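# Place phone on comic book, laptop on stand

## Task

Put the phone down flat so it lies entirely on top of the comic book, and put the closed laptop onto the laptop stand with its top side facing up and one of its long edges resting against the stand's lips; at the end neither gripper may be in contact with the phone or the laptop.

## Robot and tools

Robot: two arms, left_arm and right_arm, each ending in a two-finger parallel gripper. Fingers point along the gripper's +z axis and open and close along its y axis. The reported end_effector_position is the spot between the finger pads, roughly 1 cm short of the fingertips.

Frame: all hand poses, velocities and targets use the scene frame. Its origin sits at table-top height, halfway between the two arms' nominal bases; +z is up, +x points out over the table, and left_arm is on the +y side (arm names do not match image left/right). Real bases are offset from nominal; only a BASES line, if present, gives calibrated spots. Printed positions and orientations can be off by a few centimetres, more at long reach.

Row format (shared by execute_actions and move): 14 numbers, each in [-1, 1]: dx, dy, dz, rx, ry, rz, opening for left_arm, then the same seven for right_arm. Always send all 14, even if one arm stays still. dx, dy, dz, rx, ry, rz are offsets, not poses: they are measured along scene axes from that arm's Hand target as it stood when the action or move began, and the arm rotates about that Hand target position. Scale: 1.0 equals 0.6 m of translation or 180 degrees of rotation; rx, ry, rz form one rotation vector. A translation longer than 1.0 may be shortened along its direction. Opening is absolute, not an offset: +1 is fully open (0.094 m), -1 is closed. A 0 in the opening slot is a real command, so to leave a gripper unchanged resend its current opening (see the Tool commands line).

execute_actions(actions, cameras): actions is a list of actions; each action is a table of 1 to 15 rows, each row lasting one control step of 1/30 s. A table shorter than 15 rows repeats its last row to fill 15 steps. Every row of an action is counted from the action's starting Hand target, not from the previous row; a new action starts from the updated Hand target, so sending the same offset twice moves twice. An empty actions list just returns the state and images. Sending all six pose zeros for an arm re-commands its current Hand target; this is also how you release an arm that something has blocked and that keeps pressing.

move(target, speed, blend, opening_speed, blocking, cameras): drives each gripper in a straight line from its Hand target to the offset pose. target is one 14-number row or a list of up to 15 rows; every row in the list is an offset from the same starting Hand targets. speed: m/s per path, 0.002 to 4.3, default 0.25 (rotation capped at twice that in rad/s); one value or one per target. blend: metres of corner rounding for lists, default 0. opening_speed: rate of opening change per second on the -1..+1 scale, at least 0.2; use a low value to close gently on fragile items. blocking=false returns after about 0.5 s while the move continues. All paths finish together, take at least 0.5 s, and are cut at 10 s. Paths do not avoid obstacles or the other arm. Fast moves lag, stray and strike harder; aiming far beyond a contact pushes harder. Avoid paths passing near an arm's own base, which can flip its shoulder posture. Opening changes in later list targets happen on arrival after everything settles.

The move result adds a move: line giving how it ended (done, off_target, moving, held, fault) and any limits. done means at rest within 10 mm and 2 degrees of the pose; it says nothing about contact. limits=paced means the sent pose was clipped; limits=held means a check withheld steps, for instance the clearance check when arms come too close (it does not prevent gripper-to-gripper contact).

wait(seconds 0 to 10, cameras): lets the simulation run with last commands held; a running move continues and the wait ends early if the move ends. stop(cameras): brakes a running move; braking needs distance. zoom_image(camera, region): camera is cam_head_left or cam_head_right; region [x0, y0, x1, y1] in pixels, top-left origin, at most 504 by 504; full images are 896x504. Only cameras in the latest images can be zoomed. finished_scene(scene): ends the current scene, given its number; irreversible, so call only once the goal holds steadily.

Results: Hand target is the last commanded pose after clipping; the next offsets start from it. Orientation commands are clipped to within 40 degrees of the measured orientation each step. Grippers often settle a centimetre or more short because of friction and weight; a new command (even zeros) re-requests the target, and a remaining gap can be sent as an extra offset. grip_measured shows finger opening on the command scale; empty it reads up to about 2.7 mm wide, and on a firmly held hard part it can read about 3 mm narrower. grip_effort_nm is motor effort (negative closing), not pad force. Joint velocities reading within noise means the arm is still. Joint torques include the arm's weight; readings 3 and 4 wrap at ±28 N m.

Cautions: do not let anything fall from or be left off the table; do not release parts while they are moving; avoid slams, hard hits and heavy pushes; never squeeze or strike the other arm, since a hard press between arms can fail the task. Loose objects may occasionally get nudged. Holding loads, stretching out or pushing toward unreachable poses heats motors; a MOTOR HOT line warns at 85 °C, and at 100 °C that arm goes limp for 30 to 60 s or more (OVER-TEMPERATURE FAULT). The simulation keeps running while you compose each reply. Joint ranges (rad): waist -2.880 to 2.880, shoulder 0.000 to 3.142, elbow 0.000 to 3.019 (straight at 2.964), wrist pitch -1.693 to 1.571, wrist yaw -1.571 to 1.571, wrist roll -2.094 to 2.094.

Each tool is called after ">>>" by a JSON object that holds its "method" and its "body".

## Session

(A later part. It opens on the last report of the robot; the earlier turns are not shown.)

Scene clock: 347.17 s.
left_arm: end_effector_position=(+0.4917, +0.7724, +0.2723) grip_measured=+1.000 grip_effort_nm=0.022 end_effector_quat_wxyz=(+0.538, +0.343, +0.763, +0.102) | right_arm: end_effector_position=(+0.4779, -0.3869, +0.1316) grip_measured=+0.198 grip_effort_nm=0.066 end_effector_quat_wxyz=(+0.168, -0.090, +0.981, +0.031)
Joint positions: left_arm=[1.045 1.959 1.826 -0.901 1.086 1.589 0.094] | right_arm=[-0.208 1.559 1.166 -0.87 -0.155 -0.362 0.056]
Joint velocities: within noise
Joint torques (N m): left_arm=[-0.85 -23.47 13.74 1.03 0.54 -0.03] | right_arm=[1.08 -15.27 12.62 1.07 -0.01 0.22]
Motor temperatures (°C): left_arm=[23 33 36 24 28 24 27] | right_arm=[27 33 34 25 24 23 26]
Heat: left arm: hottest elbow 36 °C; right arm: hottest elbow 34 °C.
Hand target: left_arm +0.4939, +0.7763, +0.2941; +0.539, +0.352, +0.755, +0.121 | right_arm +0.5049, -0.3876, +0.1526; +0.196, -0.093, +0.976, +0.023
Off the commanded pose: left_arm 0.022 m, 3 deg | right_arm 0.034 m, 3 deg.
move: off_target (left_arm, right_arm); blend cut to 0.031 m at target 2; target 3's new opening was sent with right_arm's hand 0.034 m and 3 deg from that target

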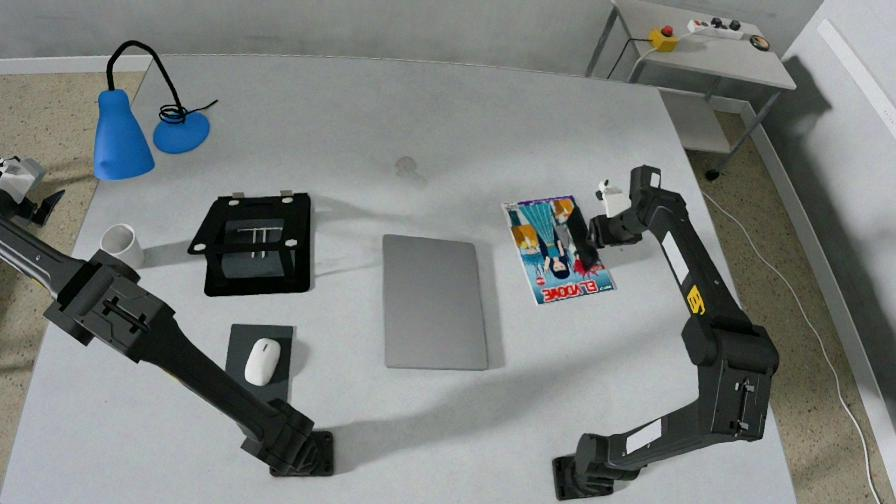

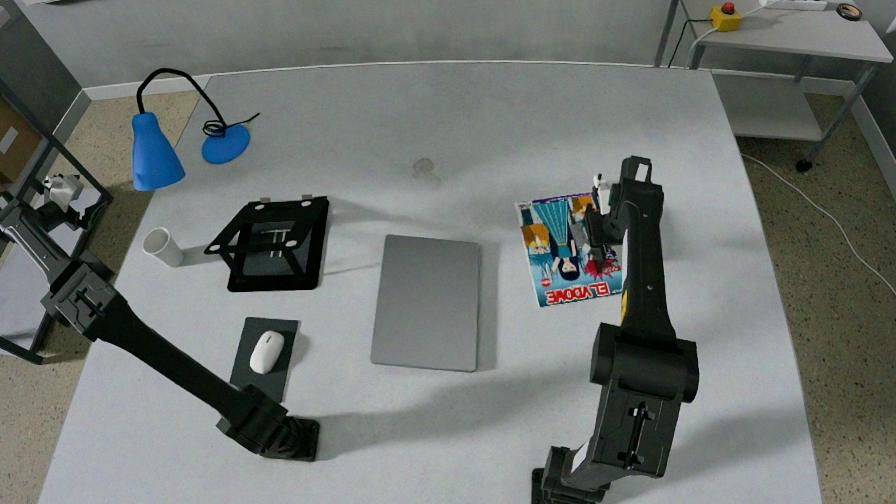

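>>> {"method": "move", "body": {"target": [0,0,0,0,0,0,1,0.07,0.011,-0.10,0,0,0,0.2], "speed": 0.1, "cameras": ["cam_head_left","cam_head_right"]}}

>>> {"method": "zoom_image", "body": {"camera": "cam_head_left", "region": [500, 150, 660, 300]}}

>>> {"method": "zoom_image", "body": {"camera": "cam_head_right", "region": [500, 150, 660, 300]}}

Scene clock: 351.67 s.
left_arm: end_effector_position=(+0.4918, +0.7724, +0.2720) grip_measured=+1.000 grip_effort_nm=0.022 end_effector_quat_wxyz=(+0.538, +0.343, +0.763, +0.102) | right_arm: end_effector_position=(+0.5187, -0.3827, +0.0806) grip_measured=+0.199 grip_effort_nm=0.066 end_effector_quat_wxyz=(+0.174, -0.090, +0.980, +0.028)
Joint positions: left_arm=[1.045 1.959 1.826 -0.901 1.086 1.589 0.094] | right_arm=[-0.183 1.705 1.2 -0.741 -0.145 -0.336 0.056]
Joint velocities: within noise
Joint torques (N m): left_arm=[-1.38 -22.65 13.7 1.26 0.51 0.01] | right_arm=[1.32 -16.32 12.18 1.13 -0.02 0.21]
Motor temperatures (°C): left_arm=[23 33 36 24 28 24 27] | right_arm=[27 33 35 25 24 23 26]
Heat: left arm: hottest elbow 36 °C; right arm: hottest elbow 35 °C.
Hand target: left_arm +0.4940, +0.7763, +0.2938; +0.539, +0.352, +0.755, +0.121 | right_arm +0.5468, -0.3812, +0.0925; +0.196, -0.093, +0.976, +0.023
Off the commanded pose: left_arm 0.023 m, 3 deg | right_arm 0.031 m, 3 deg.
move: off_target (left_arm, right_arm)

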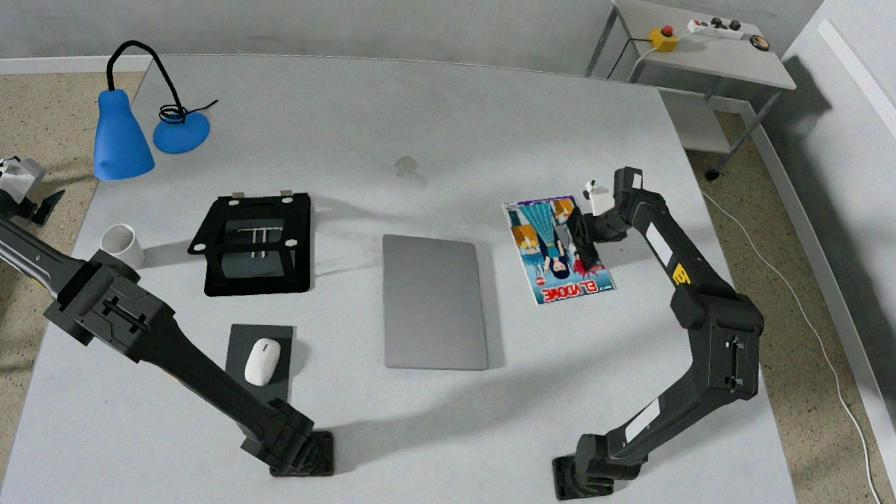

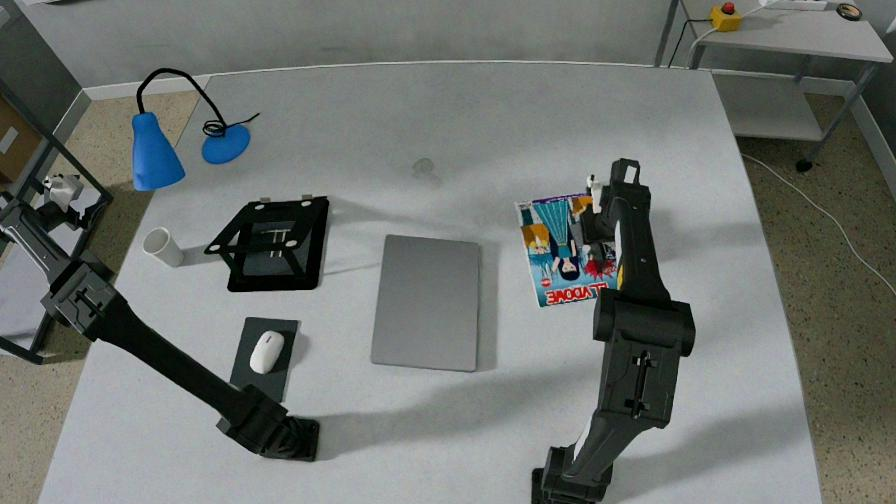

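Scaled by 3.150.

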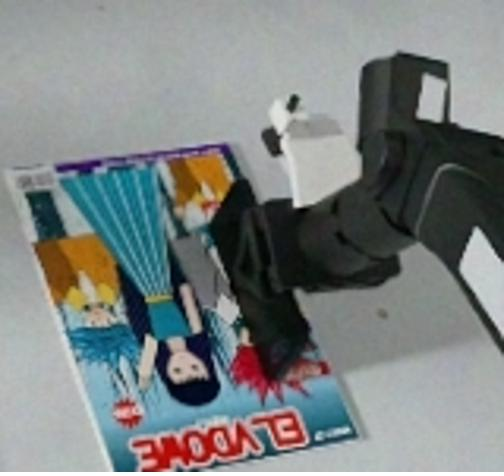

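Scaled by 3.150.

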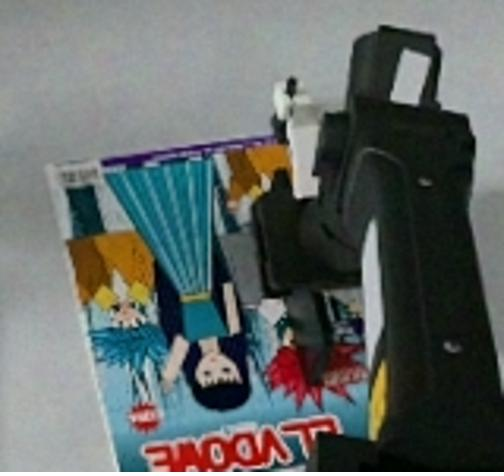

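>>> {"method": "move", "body": {"target": [[0,0,0,0,0,0,1,0.008,0.002,-0.035,0,0,0,0.2],[0,0,0,0,0,0,1,0.008,0.002,-0.035,0,0,0,-0.5]], "speed": 0.06, "opening_speed": 0.4, "cameras": ["cam_head_left","cam_head_right"]}}

>>> {"method": "zoom_image", "body": {"camera": "cam_head_left", "region": [500, 150, 660, 300]}}

>>> {"method": "zoom_image", "body": {"camera": "cam_head_right", "region": [500, 150, 660, 300]}}

Scene clock: 358.87 s.
left_arm: end_effector_position=(+0.4917, +0.7724, +0.2723) grip_measured=+1.000 grip_effort_nm=0.022 end_effector_quat_wxyz=(+0.538, +0.343, +0.763, +0.102) | right_arm: end_effector_position=(+0.5276, -0.3826, +0.0636) grip_measured=-0.498 grip_effort_nm=-0.085 end_effector_quat_wxyz=(+0.178, -0.090, +0.980, +0.027)
Joint positions: left_arm=[1.045 1.959 1.826 -0.901 1.086 1.589 0.094] | right_arm=[-0.179 1.744 1.2 -0.693 -0.144 -0.332 0.024]
Joint velocities: within noise
Joint torques (N m): left_arm=[-1.61 -23.41 13.79 1.03 0.53 -0.01] | right_arm=[1.32 -16.73 11.17 1.14 -0.01 0.21]
Motor temperatures (°C): left_arm=[23 33 36 24 28 24 27] | right_arm=[27 33 37 25 24 23 26]
Heat: left arm: hottest elbow 36 °C; right arm: hottest elbow 37 °C.
Hand target: left_arm +0.4940, +0.7763, +0.2938; +0.539, +0.352, +0.755, +0.121 | right_arm +0.5516, -0.3799, +0.0715; +0.196, -0.093, +0.976, +0.023
Off the commanded pose: left_arm 0.022 m, 3 deg | right_arm 0.025 m, 2 deg.
move: off_target (left_arm, right_arm); target 2's new opening was sent with right_arm's hand 0.025 m and 2 deg from that target

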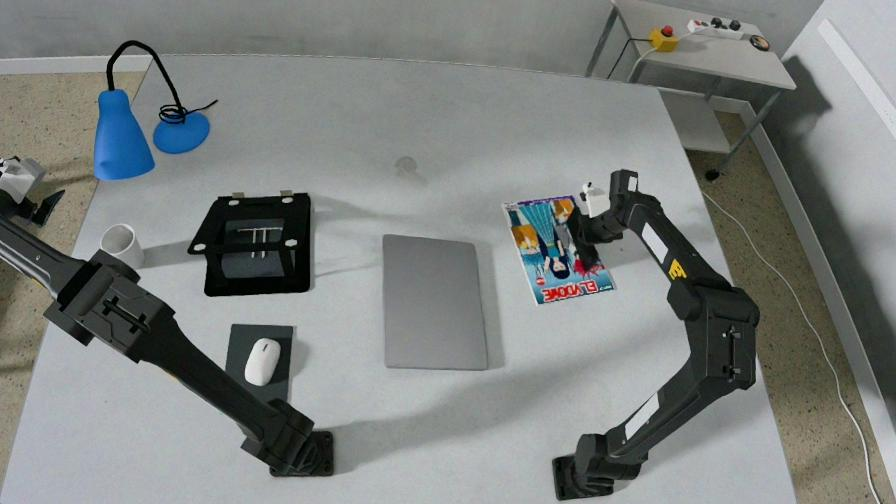

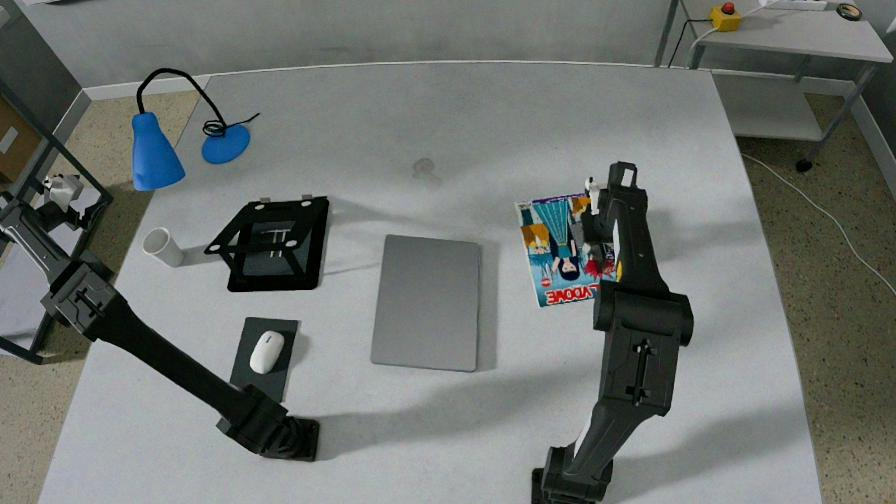

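Scaled by 3.150.

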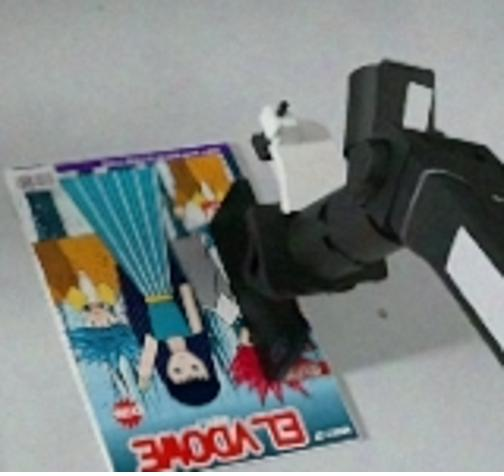

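Scaled by 3.150.

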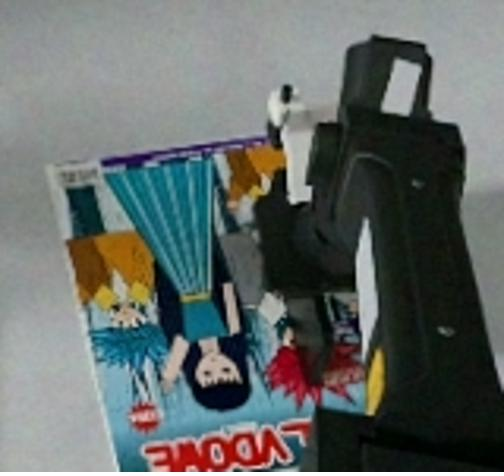

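>>> {"method": "move", "body": {"target": [0,0,0,0,0,0,1,-0.01,0.058,-0.004,0,0,0,-0.5], "speed": 0.05, "cameras": ["cam_head_left","cam_head_right"]}}

>>> {"method": "zoom_image", "body": {"camera": "cam_head_left", "region": [500, 150, 660, 300]}}

>>> {"method": "zoom_image", "body": {"camera": "cam_head_right", "region": [500, 150, 660, 300]}}

Scene clock: 362.80 s.
left_arm: end_effector_position=(+0.4918, +0.7724, +0.2720) grip_measured=+1.000 grip_effort_nm=0.022 end_effector_quat_wxyz=(+0.538, +0.343, +0.763, +0.102) | right_arm: end_effector_position=(+0.5362, -0.3480, +0.0649) grip_measured=-0.499 grip_effort_nm=-0.085 end_effector_quat_wxyz=(+0.185, -0.093, +0.978, +0.025)
Joint positions: left_arm=[1.045 1.959 1.826 -0.901 1.086 1.589 0.094] | right_arm=[-0.109 1.744 1.2 -0.671 -0.121 -0.272 0.024]
Joint velocities: within noise
Joint torques (N m): left_arm=[-1.9 -23.65 13.89 1.05 0.52 -0.06] | right_arm=[0.91 -18.26 8.64 1.26 0.07 0.2]
Motor temperatures (°C): left_arm=[23 33 36 24 28 24 27] | right_arm=[27 33 37 25 24 23 26]
Heat: left arm: hottest elbow 36 °C; right arm: hottest elbow 37 °C.
Hand target: left_arm +0.4940, +0.7763, +0.2938; +0.539, +0.352, +0.755, +0.121 | right_arm +0.5457, -0.3453, +0.0691; +0.196, -0.093, +0.976, +0.023
Off the commanded pose: left_arm 0.022 m, 3 deg | right_arm 0.011 m, 1 deg.
move: off_target (left_arm, right_arm)

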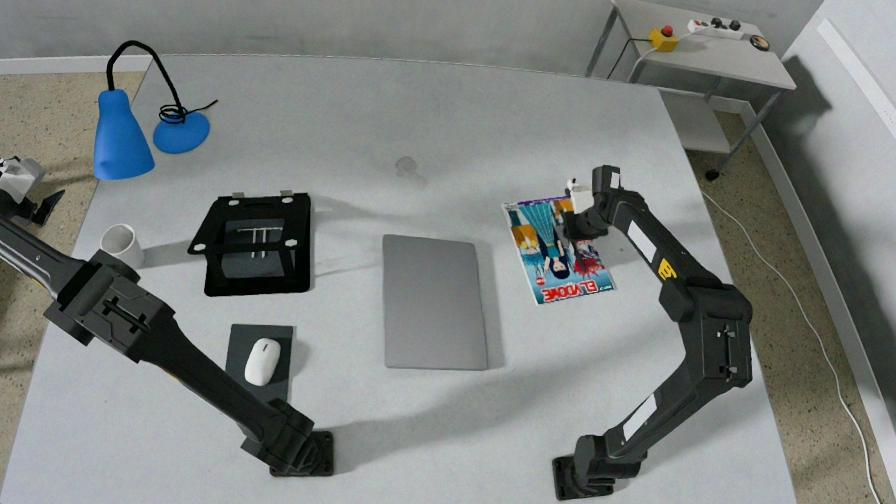

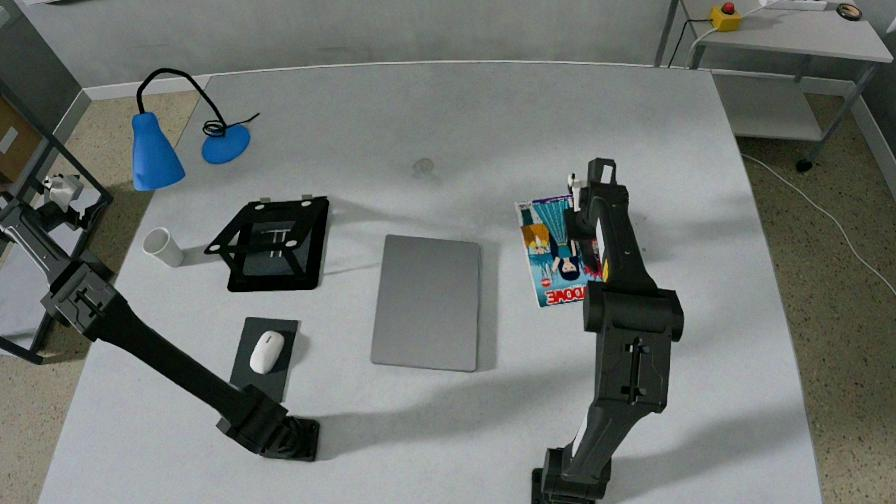

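Scaled by 3.150.

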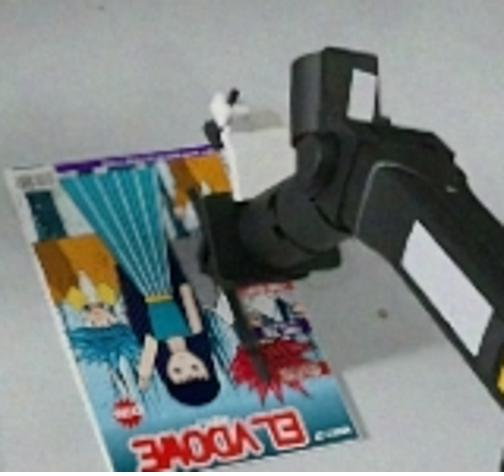

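Scaled by 3.150.

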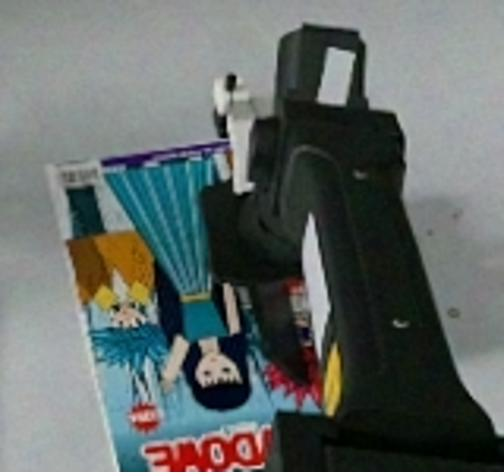

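>>> {"method": "move", "body": {"target": [0,0,0,0,0,0,1,0,0,0,0,0,0,0.4], "opening_speed": 0.3, "cameras": ["cam_head_left","cam_head_right"]}}

>>> {"method": "zoom_image", "body": {"camera": "cam_head_left", "region": [500, 150, 660, 300]}}

>>> {"method": "zoom_image", "body": {"camera": "cam_head_right", "region": [500, 150, 660, 300]}}

Scene clock: 370.57 s.
left_arm: end_effector_position=(+0.4918, +0.7724, +0.2720) grip_measured=+1.000 grip_effort_nm=0.022 end_effector_quat_wxyz=(+0.538, +0.343, +0.763, +0.102) | right_arm: end_effector_position=(+0.5366, -0.3483, +0.0651) grip_measured=+0.398 grip_effort_nm=0.071 end_effector_quat_wxyz=(+0.186, -0.092, +0.978, +0.024)
Joint positions: left_arm=[1.045 1.959 1.826 -0.901 1.086 1.589 0.094] | right_arm=[-0.109 1.744 1.2 -0.669 -0.119 -0.271 0.066]
Joint velocities: within noise
Joint torques (N m): left_arm=[-1.38 -23.18 13.72 1.09 0.52 -0.04] | right_arm=[0.91 -18.37 8.62 1.21 0.01 0.22]
Motor temperatures (°C): left_arm=[23 33 37 24 28 24 27] | right_arm=[27 33 37 25 24 23 26]
Heat: left arm: hottest elbow 37 °C; right arm: hottest elbow 37 °C.
Hand target: left_arm +0.4940, +0.7763, +0.2938; +0.539, +0.352, +0.755, +0.121 | right_arm +0.5457, -0.3453, +0.0691; +0.196, -0.093, +0.976, +0.023
Off the commanded pose: left_arm 0.022 m, 3 deg | right_arm 0.010 m, 1 deg.
move: off_target (left_arm)

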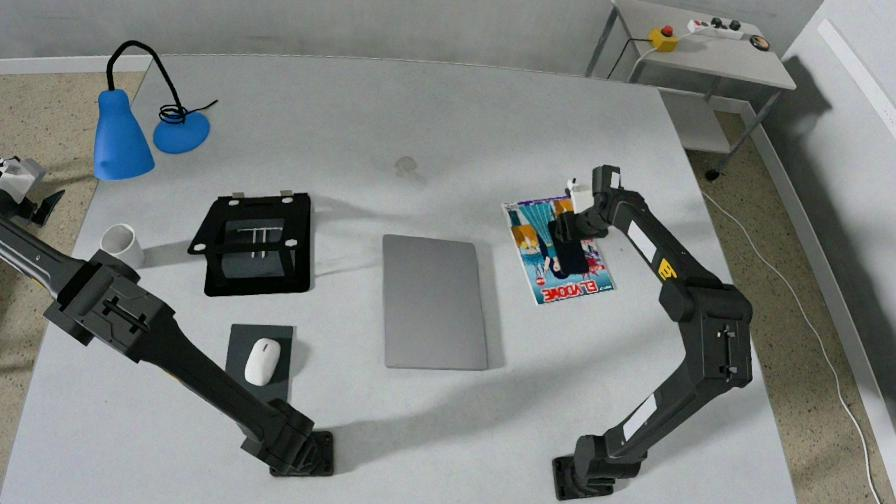

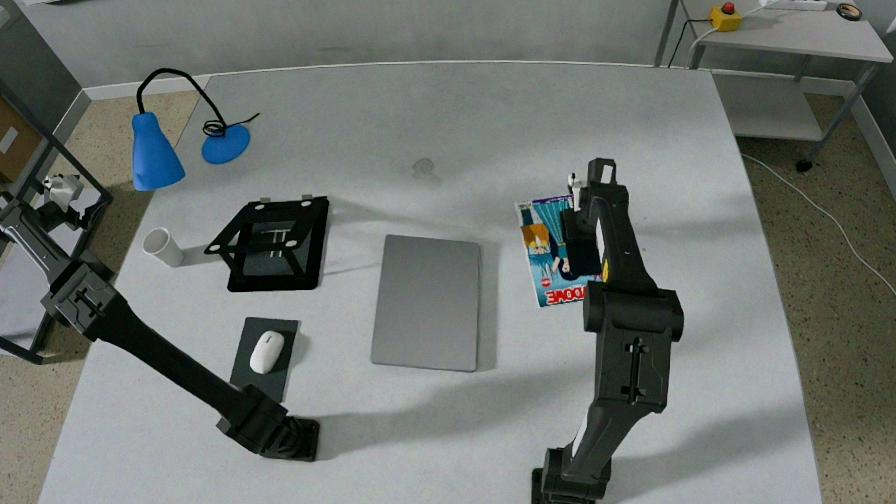

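Scaled by 3.150.

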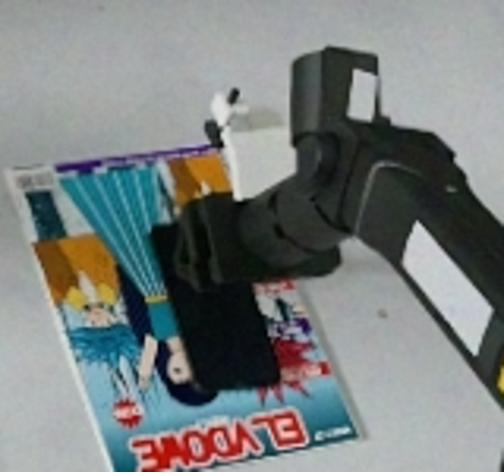

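Scaled by 3.150.

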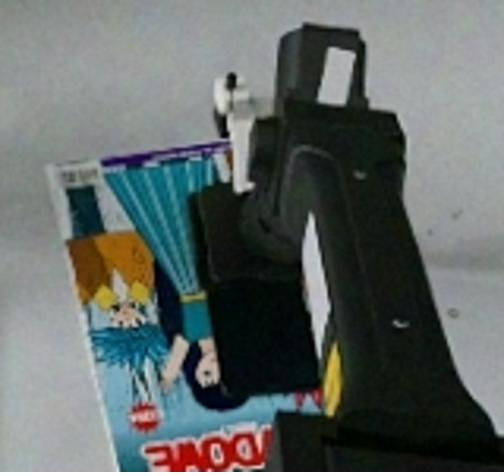

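>>> {"method": "move", "body": {"target": [[0,0,0,0,0,0,1,-0.02,0,0.15,0,0,0,0.4],[0,0,0,0,0,0,1,-0.3,-0.05,0.25,0,0,0,0.4]], "speed": [0.08,0.25], "cameras": ["cam_head_left","cam_head_right"]}}

>>> {"method": "zoom_image", "body": {"camera": "cam_head_left", "region": [480, 180, 640, 330]}}

>>> {"method": "zoom_image", "body": {"camera": "cam_head_right", "region": [480, 180, 640, 330]}}

Scene clock: 377.20 s.
left_arm: end_effector_position=(+0.4918, +0.7724, +0.2720) grip_measured=+1.000 grip_effort_nm=0.022 end_effector_quat_wxyz=(+0.538, +0.343, +0.763, +0.102) | right_arm: end_effector_position=(+0.3731, -0.3717, +0.2244) grip_measured=+0.399 grip_effort_nm=0.061 end_effector_quat_wxyz=(+0.204, -0.096, +0.974, +0.021)
Joint positions: left_arm=[1.045 1.959 1.826 -0.901 1.086 1.589 0.094] | right_arm=[-0.228 1.172 1.027 -1.045 -0.166 -0.387 0.066]
Joint velocities: within noise
Joint torques (N m): left_arm=[-2.43 -23.3 13.83 1.26 0.51 -0.08] | right_arm=[-0.44 -10.11 7.83 0.4 -0.16 0.04]
Motor temperatures (°C): left_arm=[23 33 37 24 28 24 26] | right_arm=[27 33 37 25 24 23 26]
Heat: left arm: hottest elbow 37 °C; right arm: hottest elbow 37 °C.
Hand target: left_arm +0.4940, +0.7763, +0.2938; +0.539, +0.352, +0.755, +0.121 | right_arm +0.3657, -0.3752, +0.2192; +0.196, -0.093, +0.976, +0.023
Off the commanded pose: left_arm 0.022 m, 3 deg | right_arm 0.010 m, 1 deg.
move: off_target (left_arm)

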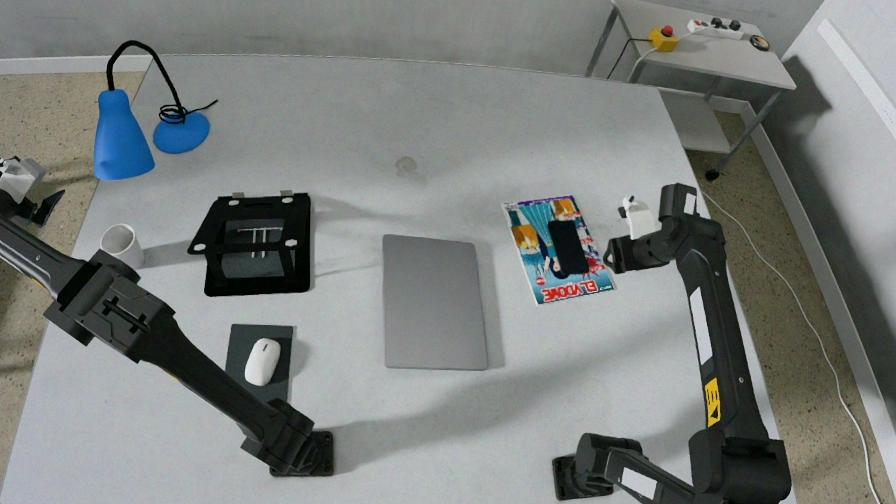

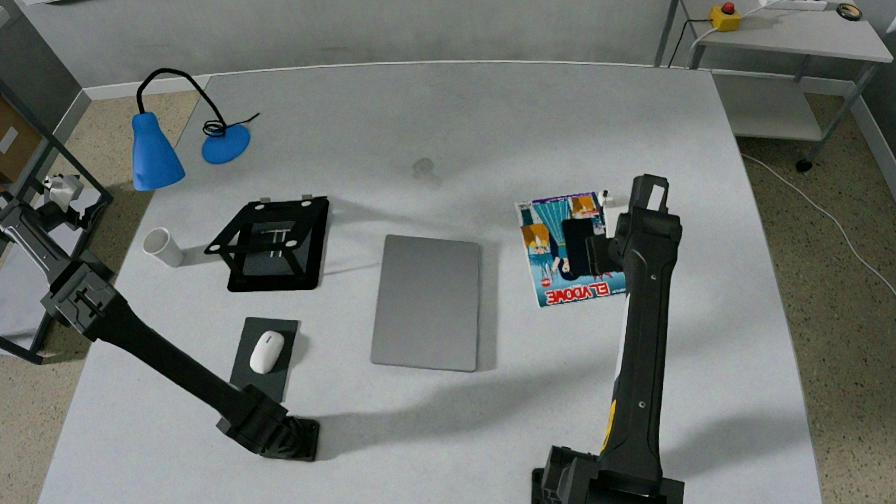

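Scaled by 3.150.

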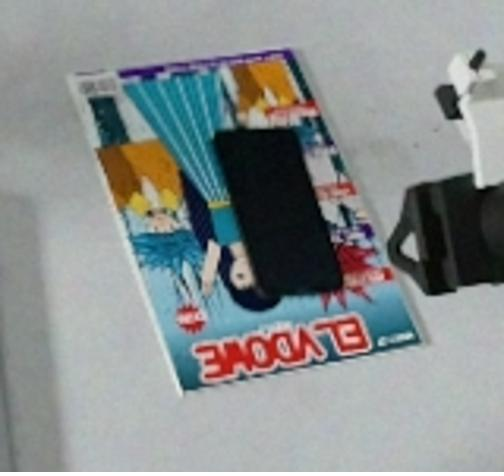

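Scaled by 3.150.

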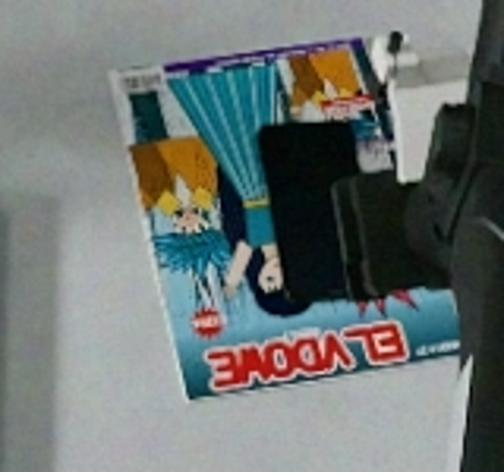

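>>> {"method": "zoom_image", "body": {"camera": "cam_head_right", "region": [365, 340, 425, 374]}}

>>> {"method": "zoom_image", "body": {"camera": "cam_head_right", "region": [445, 340, 505, 374]}}

>>> {"method": "zoom_image", "body": {"camera": "cam_head_left", "region": [450, 345, 510, 379]}}

>>> {"method": "zoom_image", "body": {"camera": "cam_head_left", "region": [370, 345, 430, 379]}}

Scaled by 8.400.

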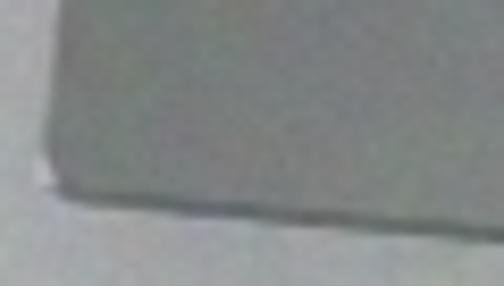

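Scaled by 8.400.

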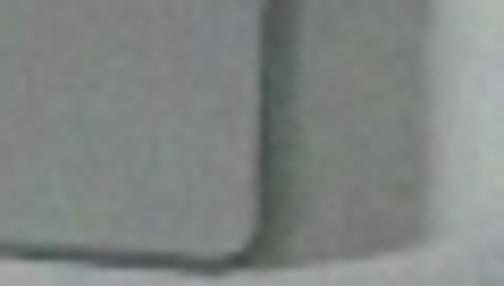

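Scaled by 8.400.

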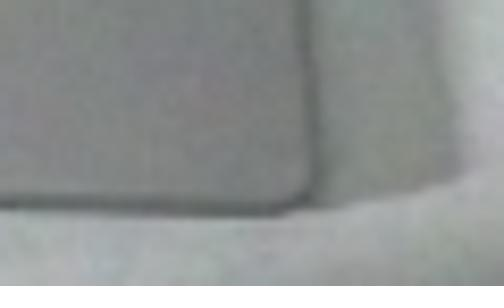

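Scaled by 8.400.

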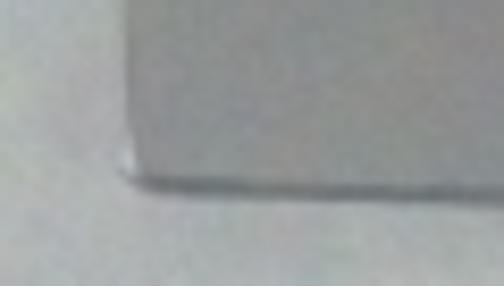

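>>> {"method": "move", "body": {"target": [[-0.26,-0.6,0.0,0.221,-0.181,-0.354,0.2,-0.25,-0.2,0,0,0,0,0.4],[-0.323,-0.877,-0.157,0.221,-0.181,-0.354,0.2,-0.25,-0.2,0,0,0,0,0.4]], "speed": 0.3, "blend": [0.05,0], "cameras": ["cam_head_left","cam_head_right"]}}

>>> {"method": "zoom_image", "body": {"camera": "cam_head_left", "region": [290, 200, 450, 350]}}

>>> {"method": "zoom_image", "body": {"camera": "cam_head_right", "region": [290, 200, 450, 350]}}

Scene clock: 429.80 s.
left_arm: end_effector_position=(+0.3016, +0.2547, +0.1987) grip_measured=+0.202 grip_effort_nm=-0.085 end_effector_quat_wxyz=(+0.656, +0.661, +0.256, +0.258) | right_arm: end_effector_position=(+0.2225, -0.4971, +0.2212) grip_measured=+0.399 grip_effort_nm=0.066 end_effector_quat_wxyz=(+0.198, -0.096, +0.975, +0.020)
Joint positions: left_arm=[0.704 0.907 0.242 0.167 1.56 2.074 0.056] | right_arm=[-0.829 1.009 0.916 -1.261 -0.34 -0.984 0.066]
Joint velocities: within noise
Joint torques (N m): left_arm=[-2.55 -3.96 8.58 1.69 0.37 0.02] | right_arm=[-0.32 -7.88 7.76 0.14 -0.29 0.08]
Motor temperatures (°C): left_arm=[23 33 37 24 28 24 26] | right_arm=[27 32 35 25 24 23 26]
Heat: left arm: hottest elbow 37 °C; right arm: hottest elbow 35 °C.
Hand target: left_arm +0.3001, +0.2501, +0.1998; +0.554, +0.791, +0.211, +0.149 | right_arm +0.2157, -0.4952, +0.2192; +0.196, -0.093, +0.976, +0.023
Off the commanded pose: left_arm 0.005 m, 23 deg | right_arm 0.007 m, 1 deg.
joint sent to its limit (left arm) — joint 5 (wrist yaw), upper limit; joint 6 (wrist roll), upper limit. The joint targets are off in orientation, not in position.
move: off_target (left_arm)

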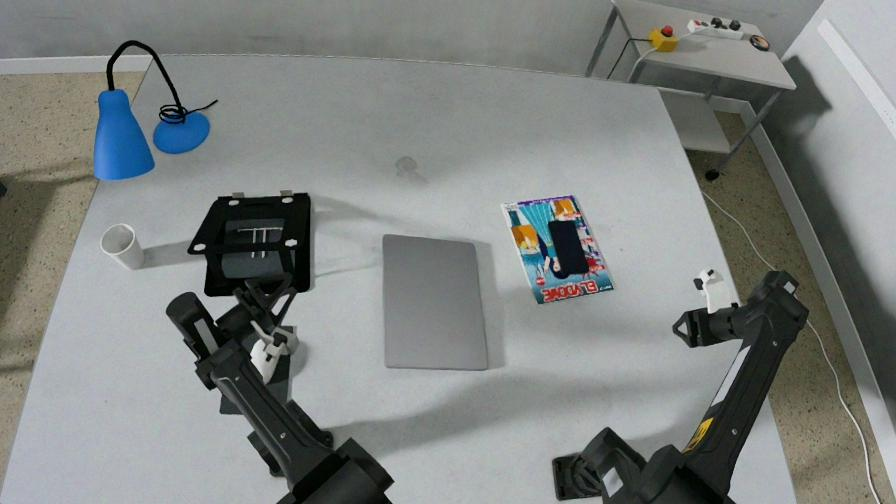

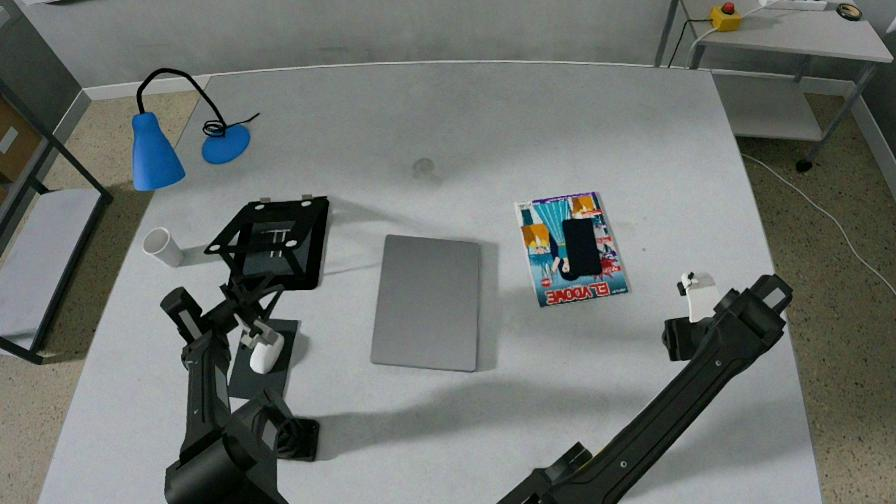

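Scaled by 3.150.

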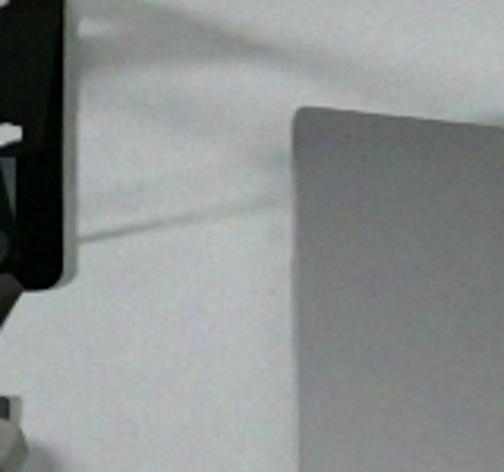

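Scaled by 3.150.

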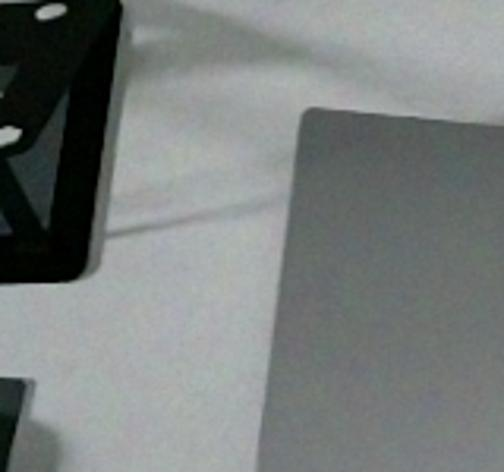

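>>> {"method": "move", "body": {"target": [[0.03,-0.06,0.05,-0.235,0.407,0.171,0.2,0,0,0,0,0,0,0.4],[0.03,-0.06,-0.03,-0.47,0.813,0.342,0.2,0,0,0,0,0,0,0.4]], "speed": 0.6, "blend": [0.02,0], "cameras": ["cam_head_left","cam_head_right"]}}

>>> {"method": "zoom_image", "body": {"camera": "cam_head_left", "region": [250, 220, 410, 370]}}

>>> {"method": "zoom_image", "body": {"camera": "cam_head_right", "region": [250, 220, 410, 370]}}

Scene clock: 440.17 s.
left_arm: end_effector_position=(+0.3213, +0.2199, +0.1835) grip_measured=+0.202 grip_effort_nm=-0.081 end_effector_quat_wxyz=(+0.150, -0.217, +0.789, -0.554) | right_arm: end_effector_position=(+0.2225, -0.4971, +0.2212) grip_measured=+0.399 grip_effort_nm=0.061 end_effector_quat_wxyz=(+0.198, -0.097, +0.975, +0.020)
Joint positions: left_arm=[0.483 1.061 0.575 -1.023 1.223 -0.069 0.056] | right_arm=[-0.829 1.009 0.916 -1.261 -0.34 -0.984 0.066]
Joint velocities: within noise
Joint torques (N m): left_arm=[-2.32 -7.41 8.35 0.88 0.47 -0.04] | right_arm=[-0.32 -7.82 7.77 0.13 -0.29 0.09]
Motor temperatures (°C): left_arm=[23 32 37 24 28 24 26] | right_arm=[27 32 35 25 24 23 25]
Heat: left arm: hottest elbow 37 °C; right arm: hottest elbow 35 °C.
Hand target: left_arm +0.3182, +0.2140, +0.1819; +0.150, -0.211, +0.792, -0.553 | right_arm +0.2157, -0.4952, +0.2192; +0.196, -0.093, +0.976, +0.023
Off the commanded pose: left_arm 0.007 m, 1 deg | right_arm 0.007 m, 1 deg.
move: done

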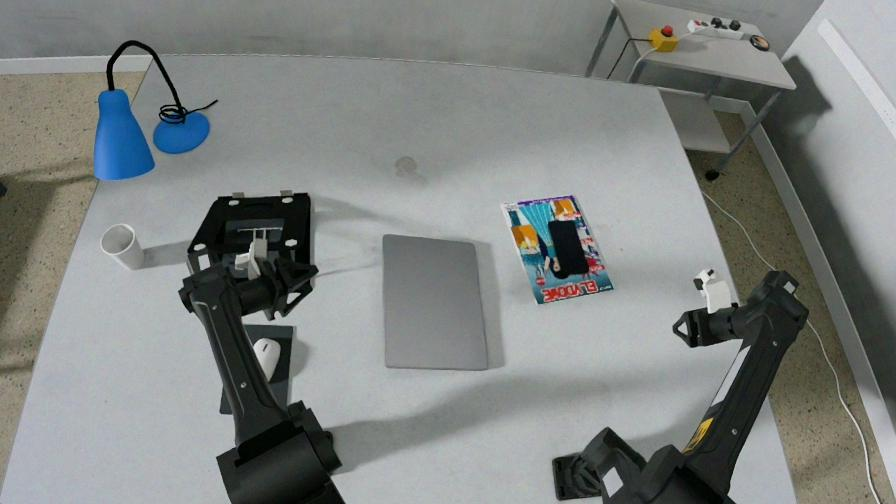

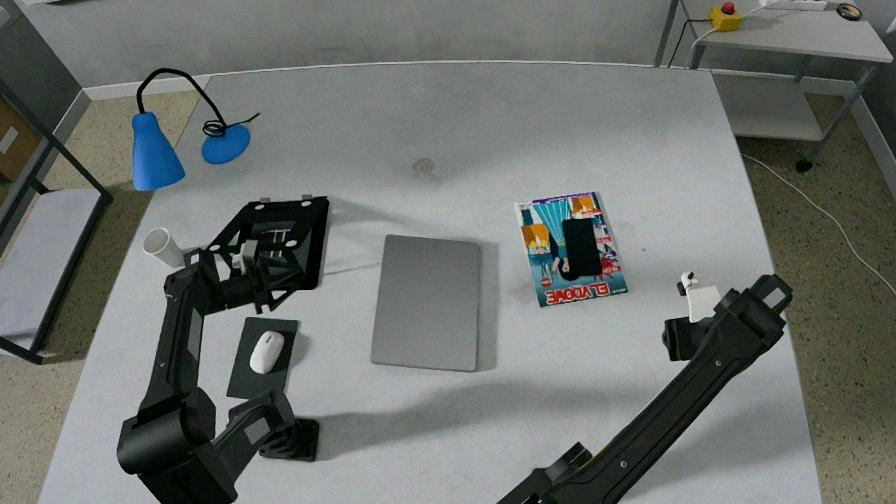

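Scaled by 3.150.

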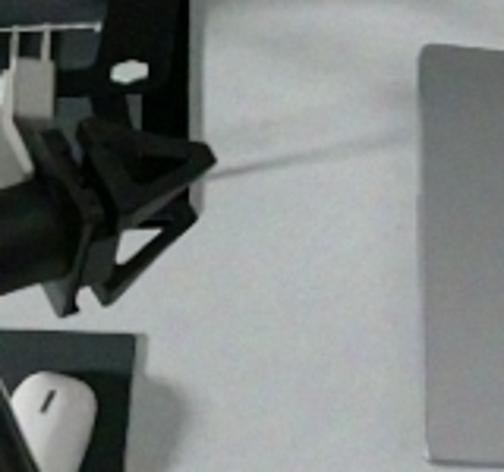

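Scaled by 3.150.

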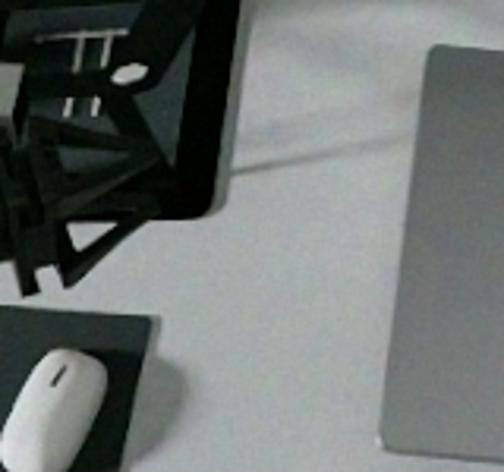

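>>> {"method": "move", "body": {"target": [0.053,-0.11,-0.203,-0.0577,-0.0333,0,-0.1,0,0,0,0,0,0,0.4], "speed": 0.2, "cameras": ["cam_head_left","cam_head_right"]}}

>>> {"method": "zoom_image", "body": {"camera": "cam_head_left", "region": [300, 250, 420, 360]}}

>>> {"method": "zoom_image", "body": {"camera": "cam_head_right", "region": [300, 250, 420, 360]}}

Scene clock: 453.83 s.
left_arm: end_effector_position=(+0.3543, +0.1537, +0.0623) grip_measured=-0.098 grip_effort_nm=-0.085 end_effector_quat_wxyz=(+0.177, -0.196, +0.729, -0.631) | right_arm: end_effector_position=(+0.2225, -0.4971, +0.2212) grip_measured=+0.399 grip_effort_nm=0.061 end_effector_quat_wxyz=(+0.198, -0.097, +0.975, +0.020)
Joint positions: left_arm=[0.211 1.689 0.231 1.006 1.243 -1.128 0.042] | right_arm=[-0.829 1.009 0.916 -1.261 -0.34 -0.984 0.066]
Joint velocities: within noise
Joint torques (N m): left_arm=[-2.55 -7.36 2 2.19 0.13 0.06] | right_arm=[-0.56 -7.82 7.77 0.16 -0.29 0.09]
Motor temperatures (°C): left_arm=[23 31 36 24 28 24 26] | right_arm=[27 32 35 25 24 23 25]
Heat: left arm: hottest elbow 36 °C; right arm: hottest elbow 35 °C.
Hand target: left_arm +0.3499, +0.1481, +0.0600; +0.171, -0.195, +0.729, -0.633 | right_arm +0.2157, -0.4952, +0.2192; +0.196, -0.093, +0.976, +0.023
Off the commanded pose: left_arm 0.007 m, 1 deg | right_arm 0.007 m, 1 deg.
move: done

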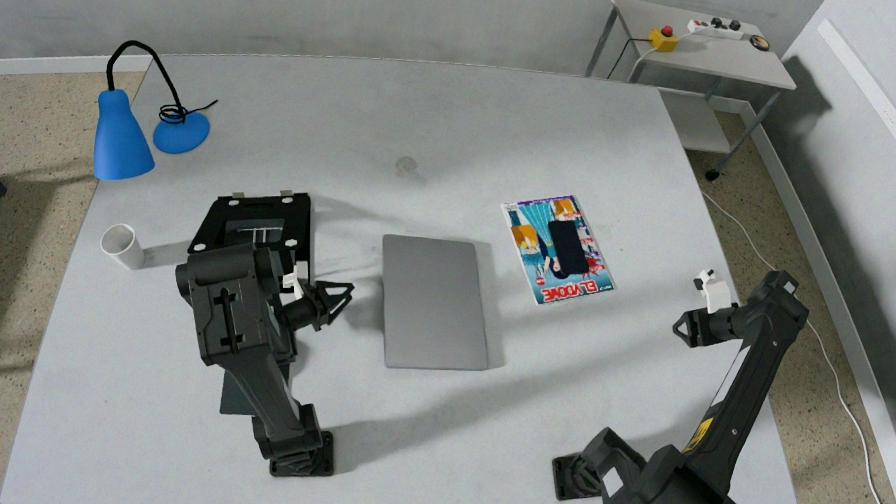

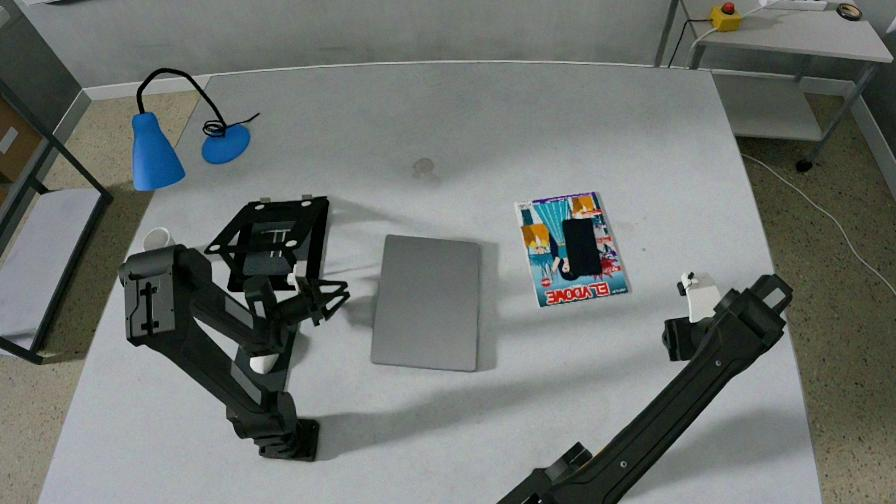

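Scaled by 4.200.

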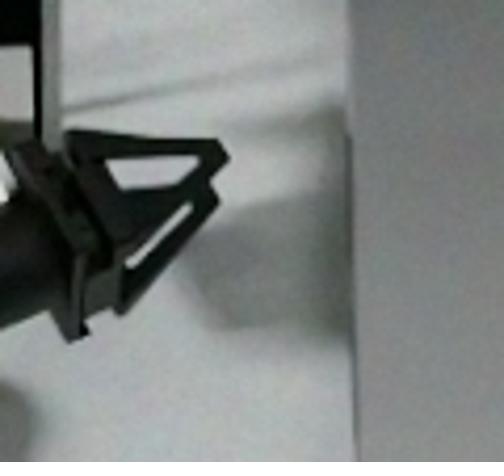

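Scaled by 4.200.

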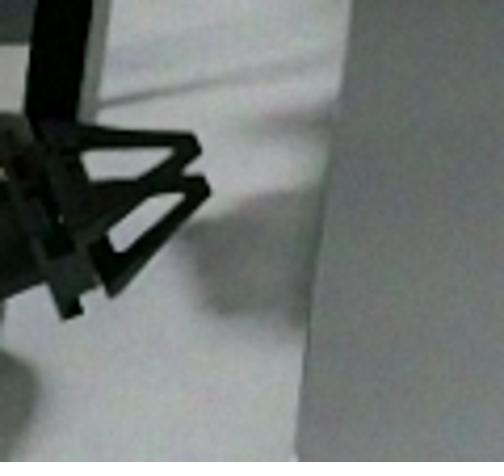

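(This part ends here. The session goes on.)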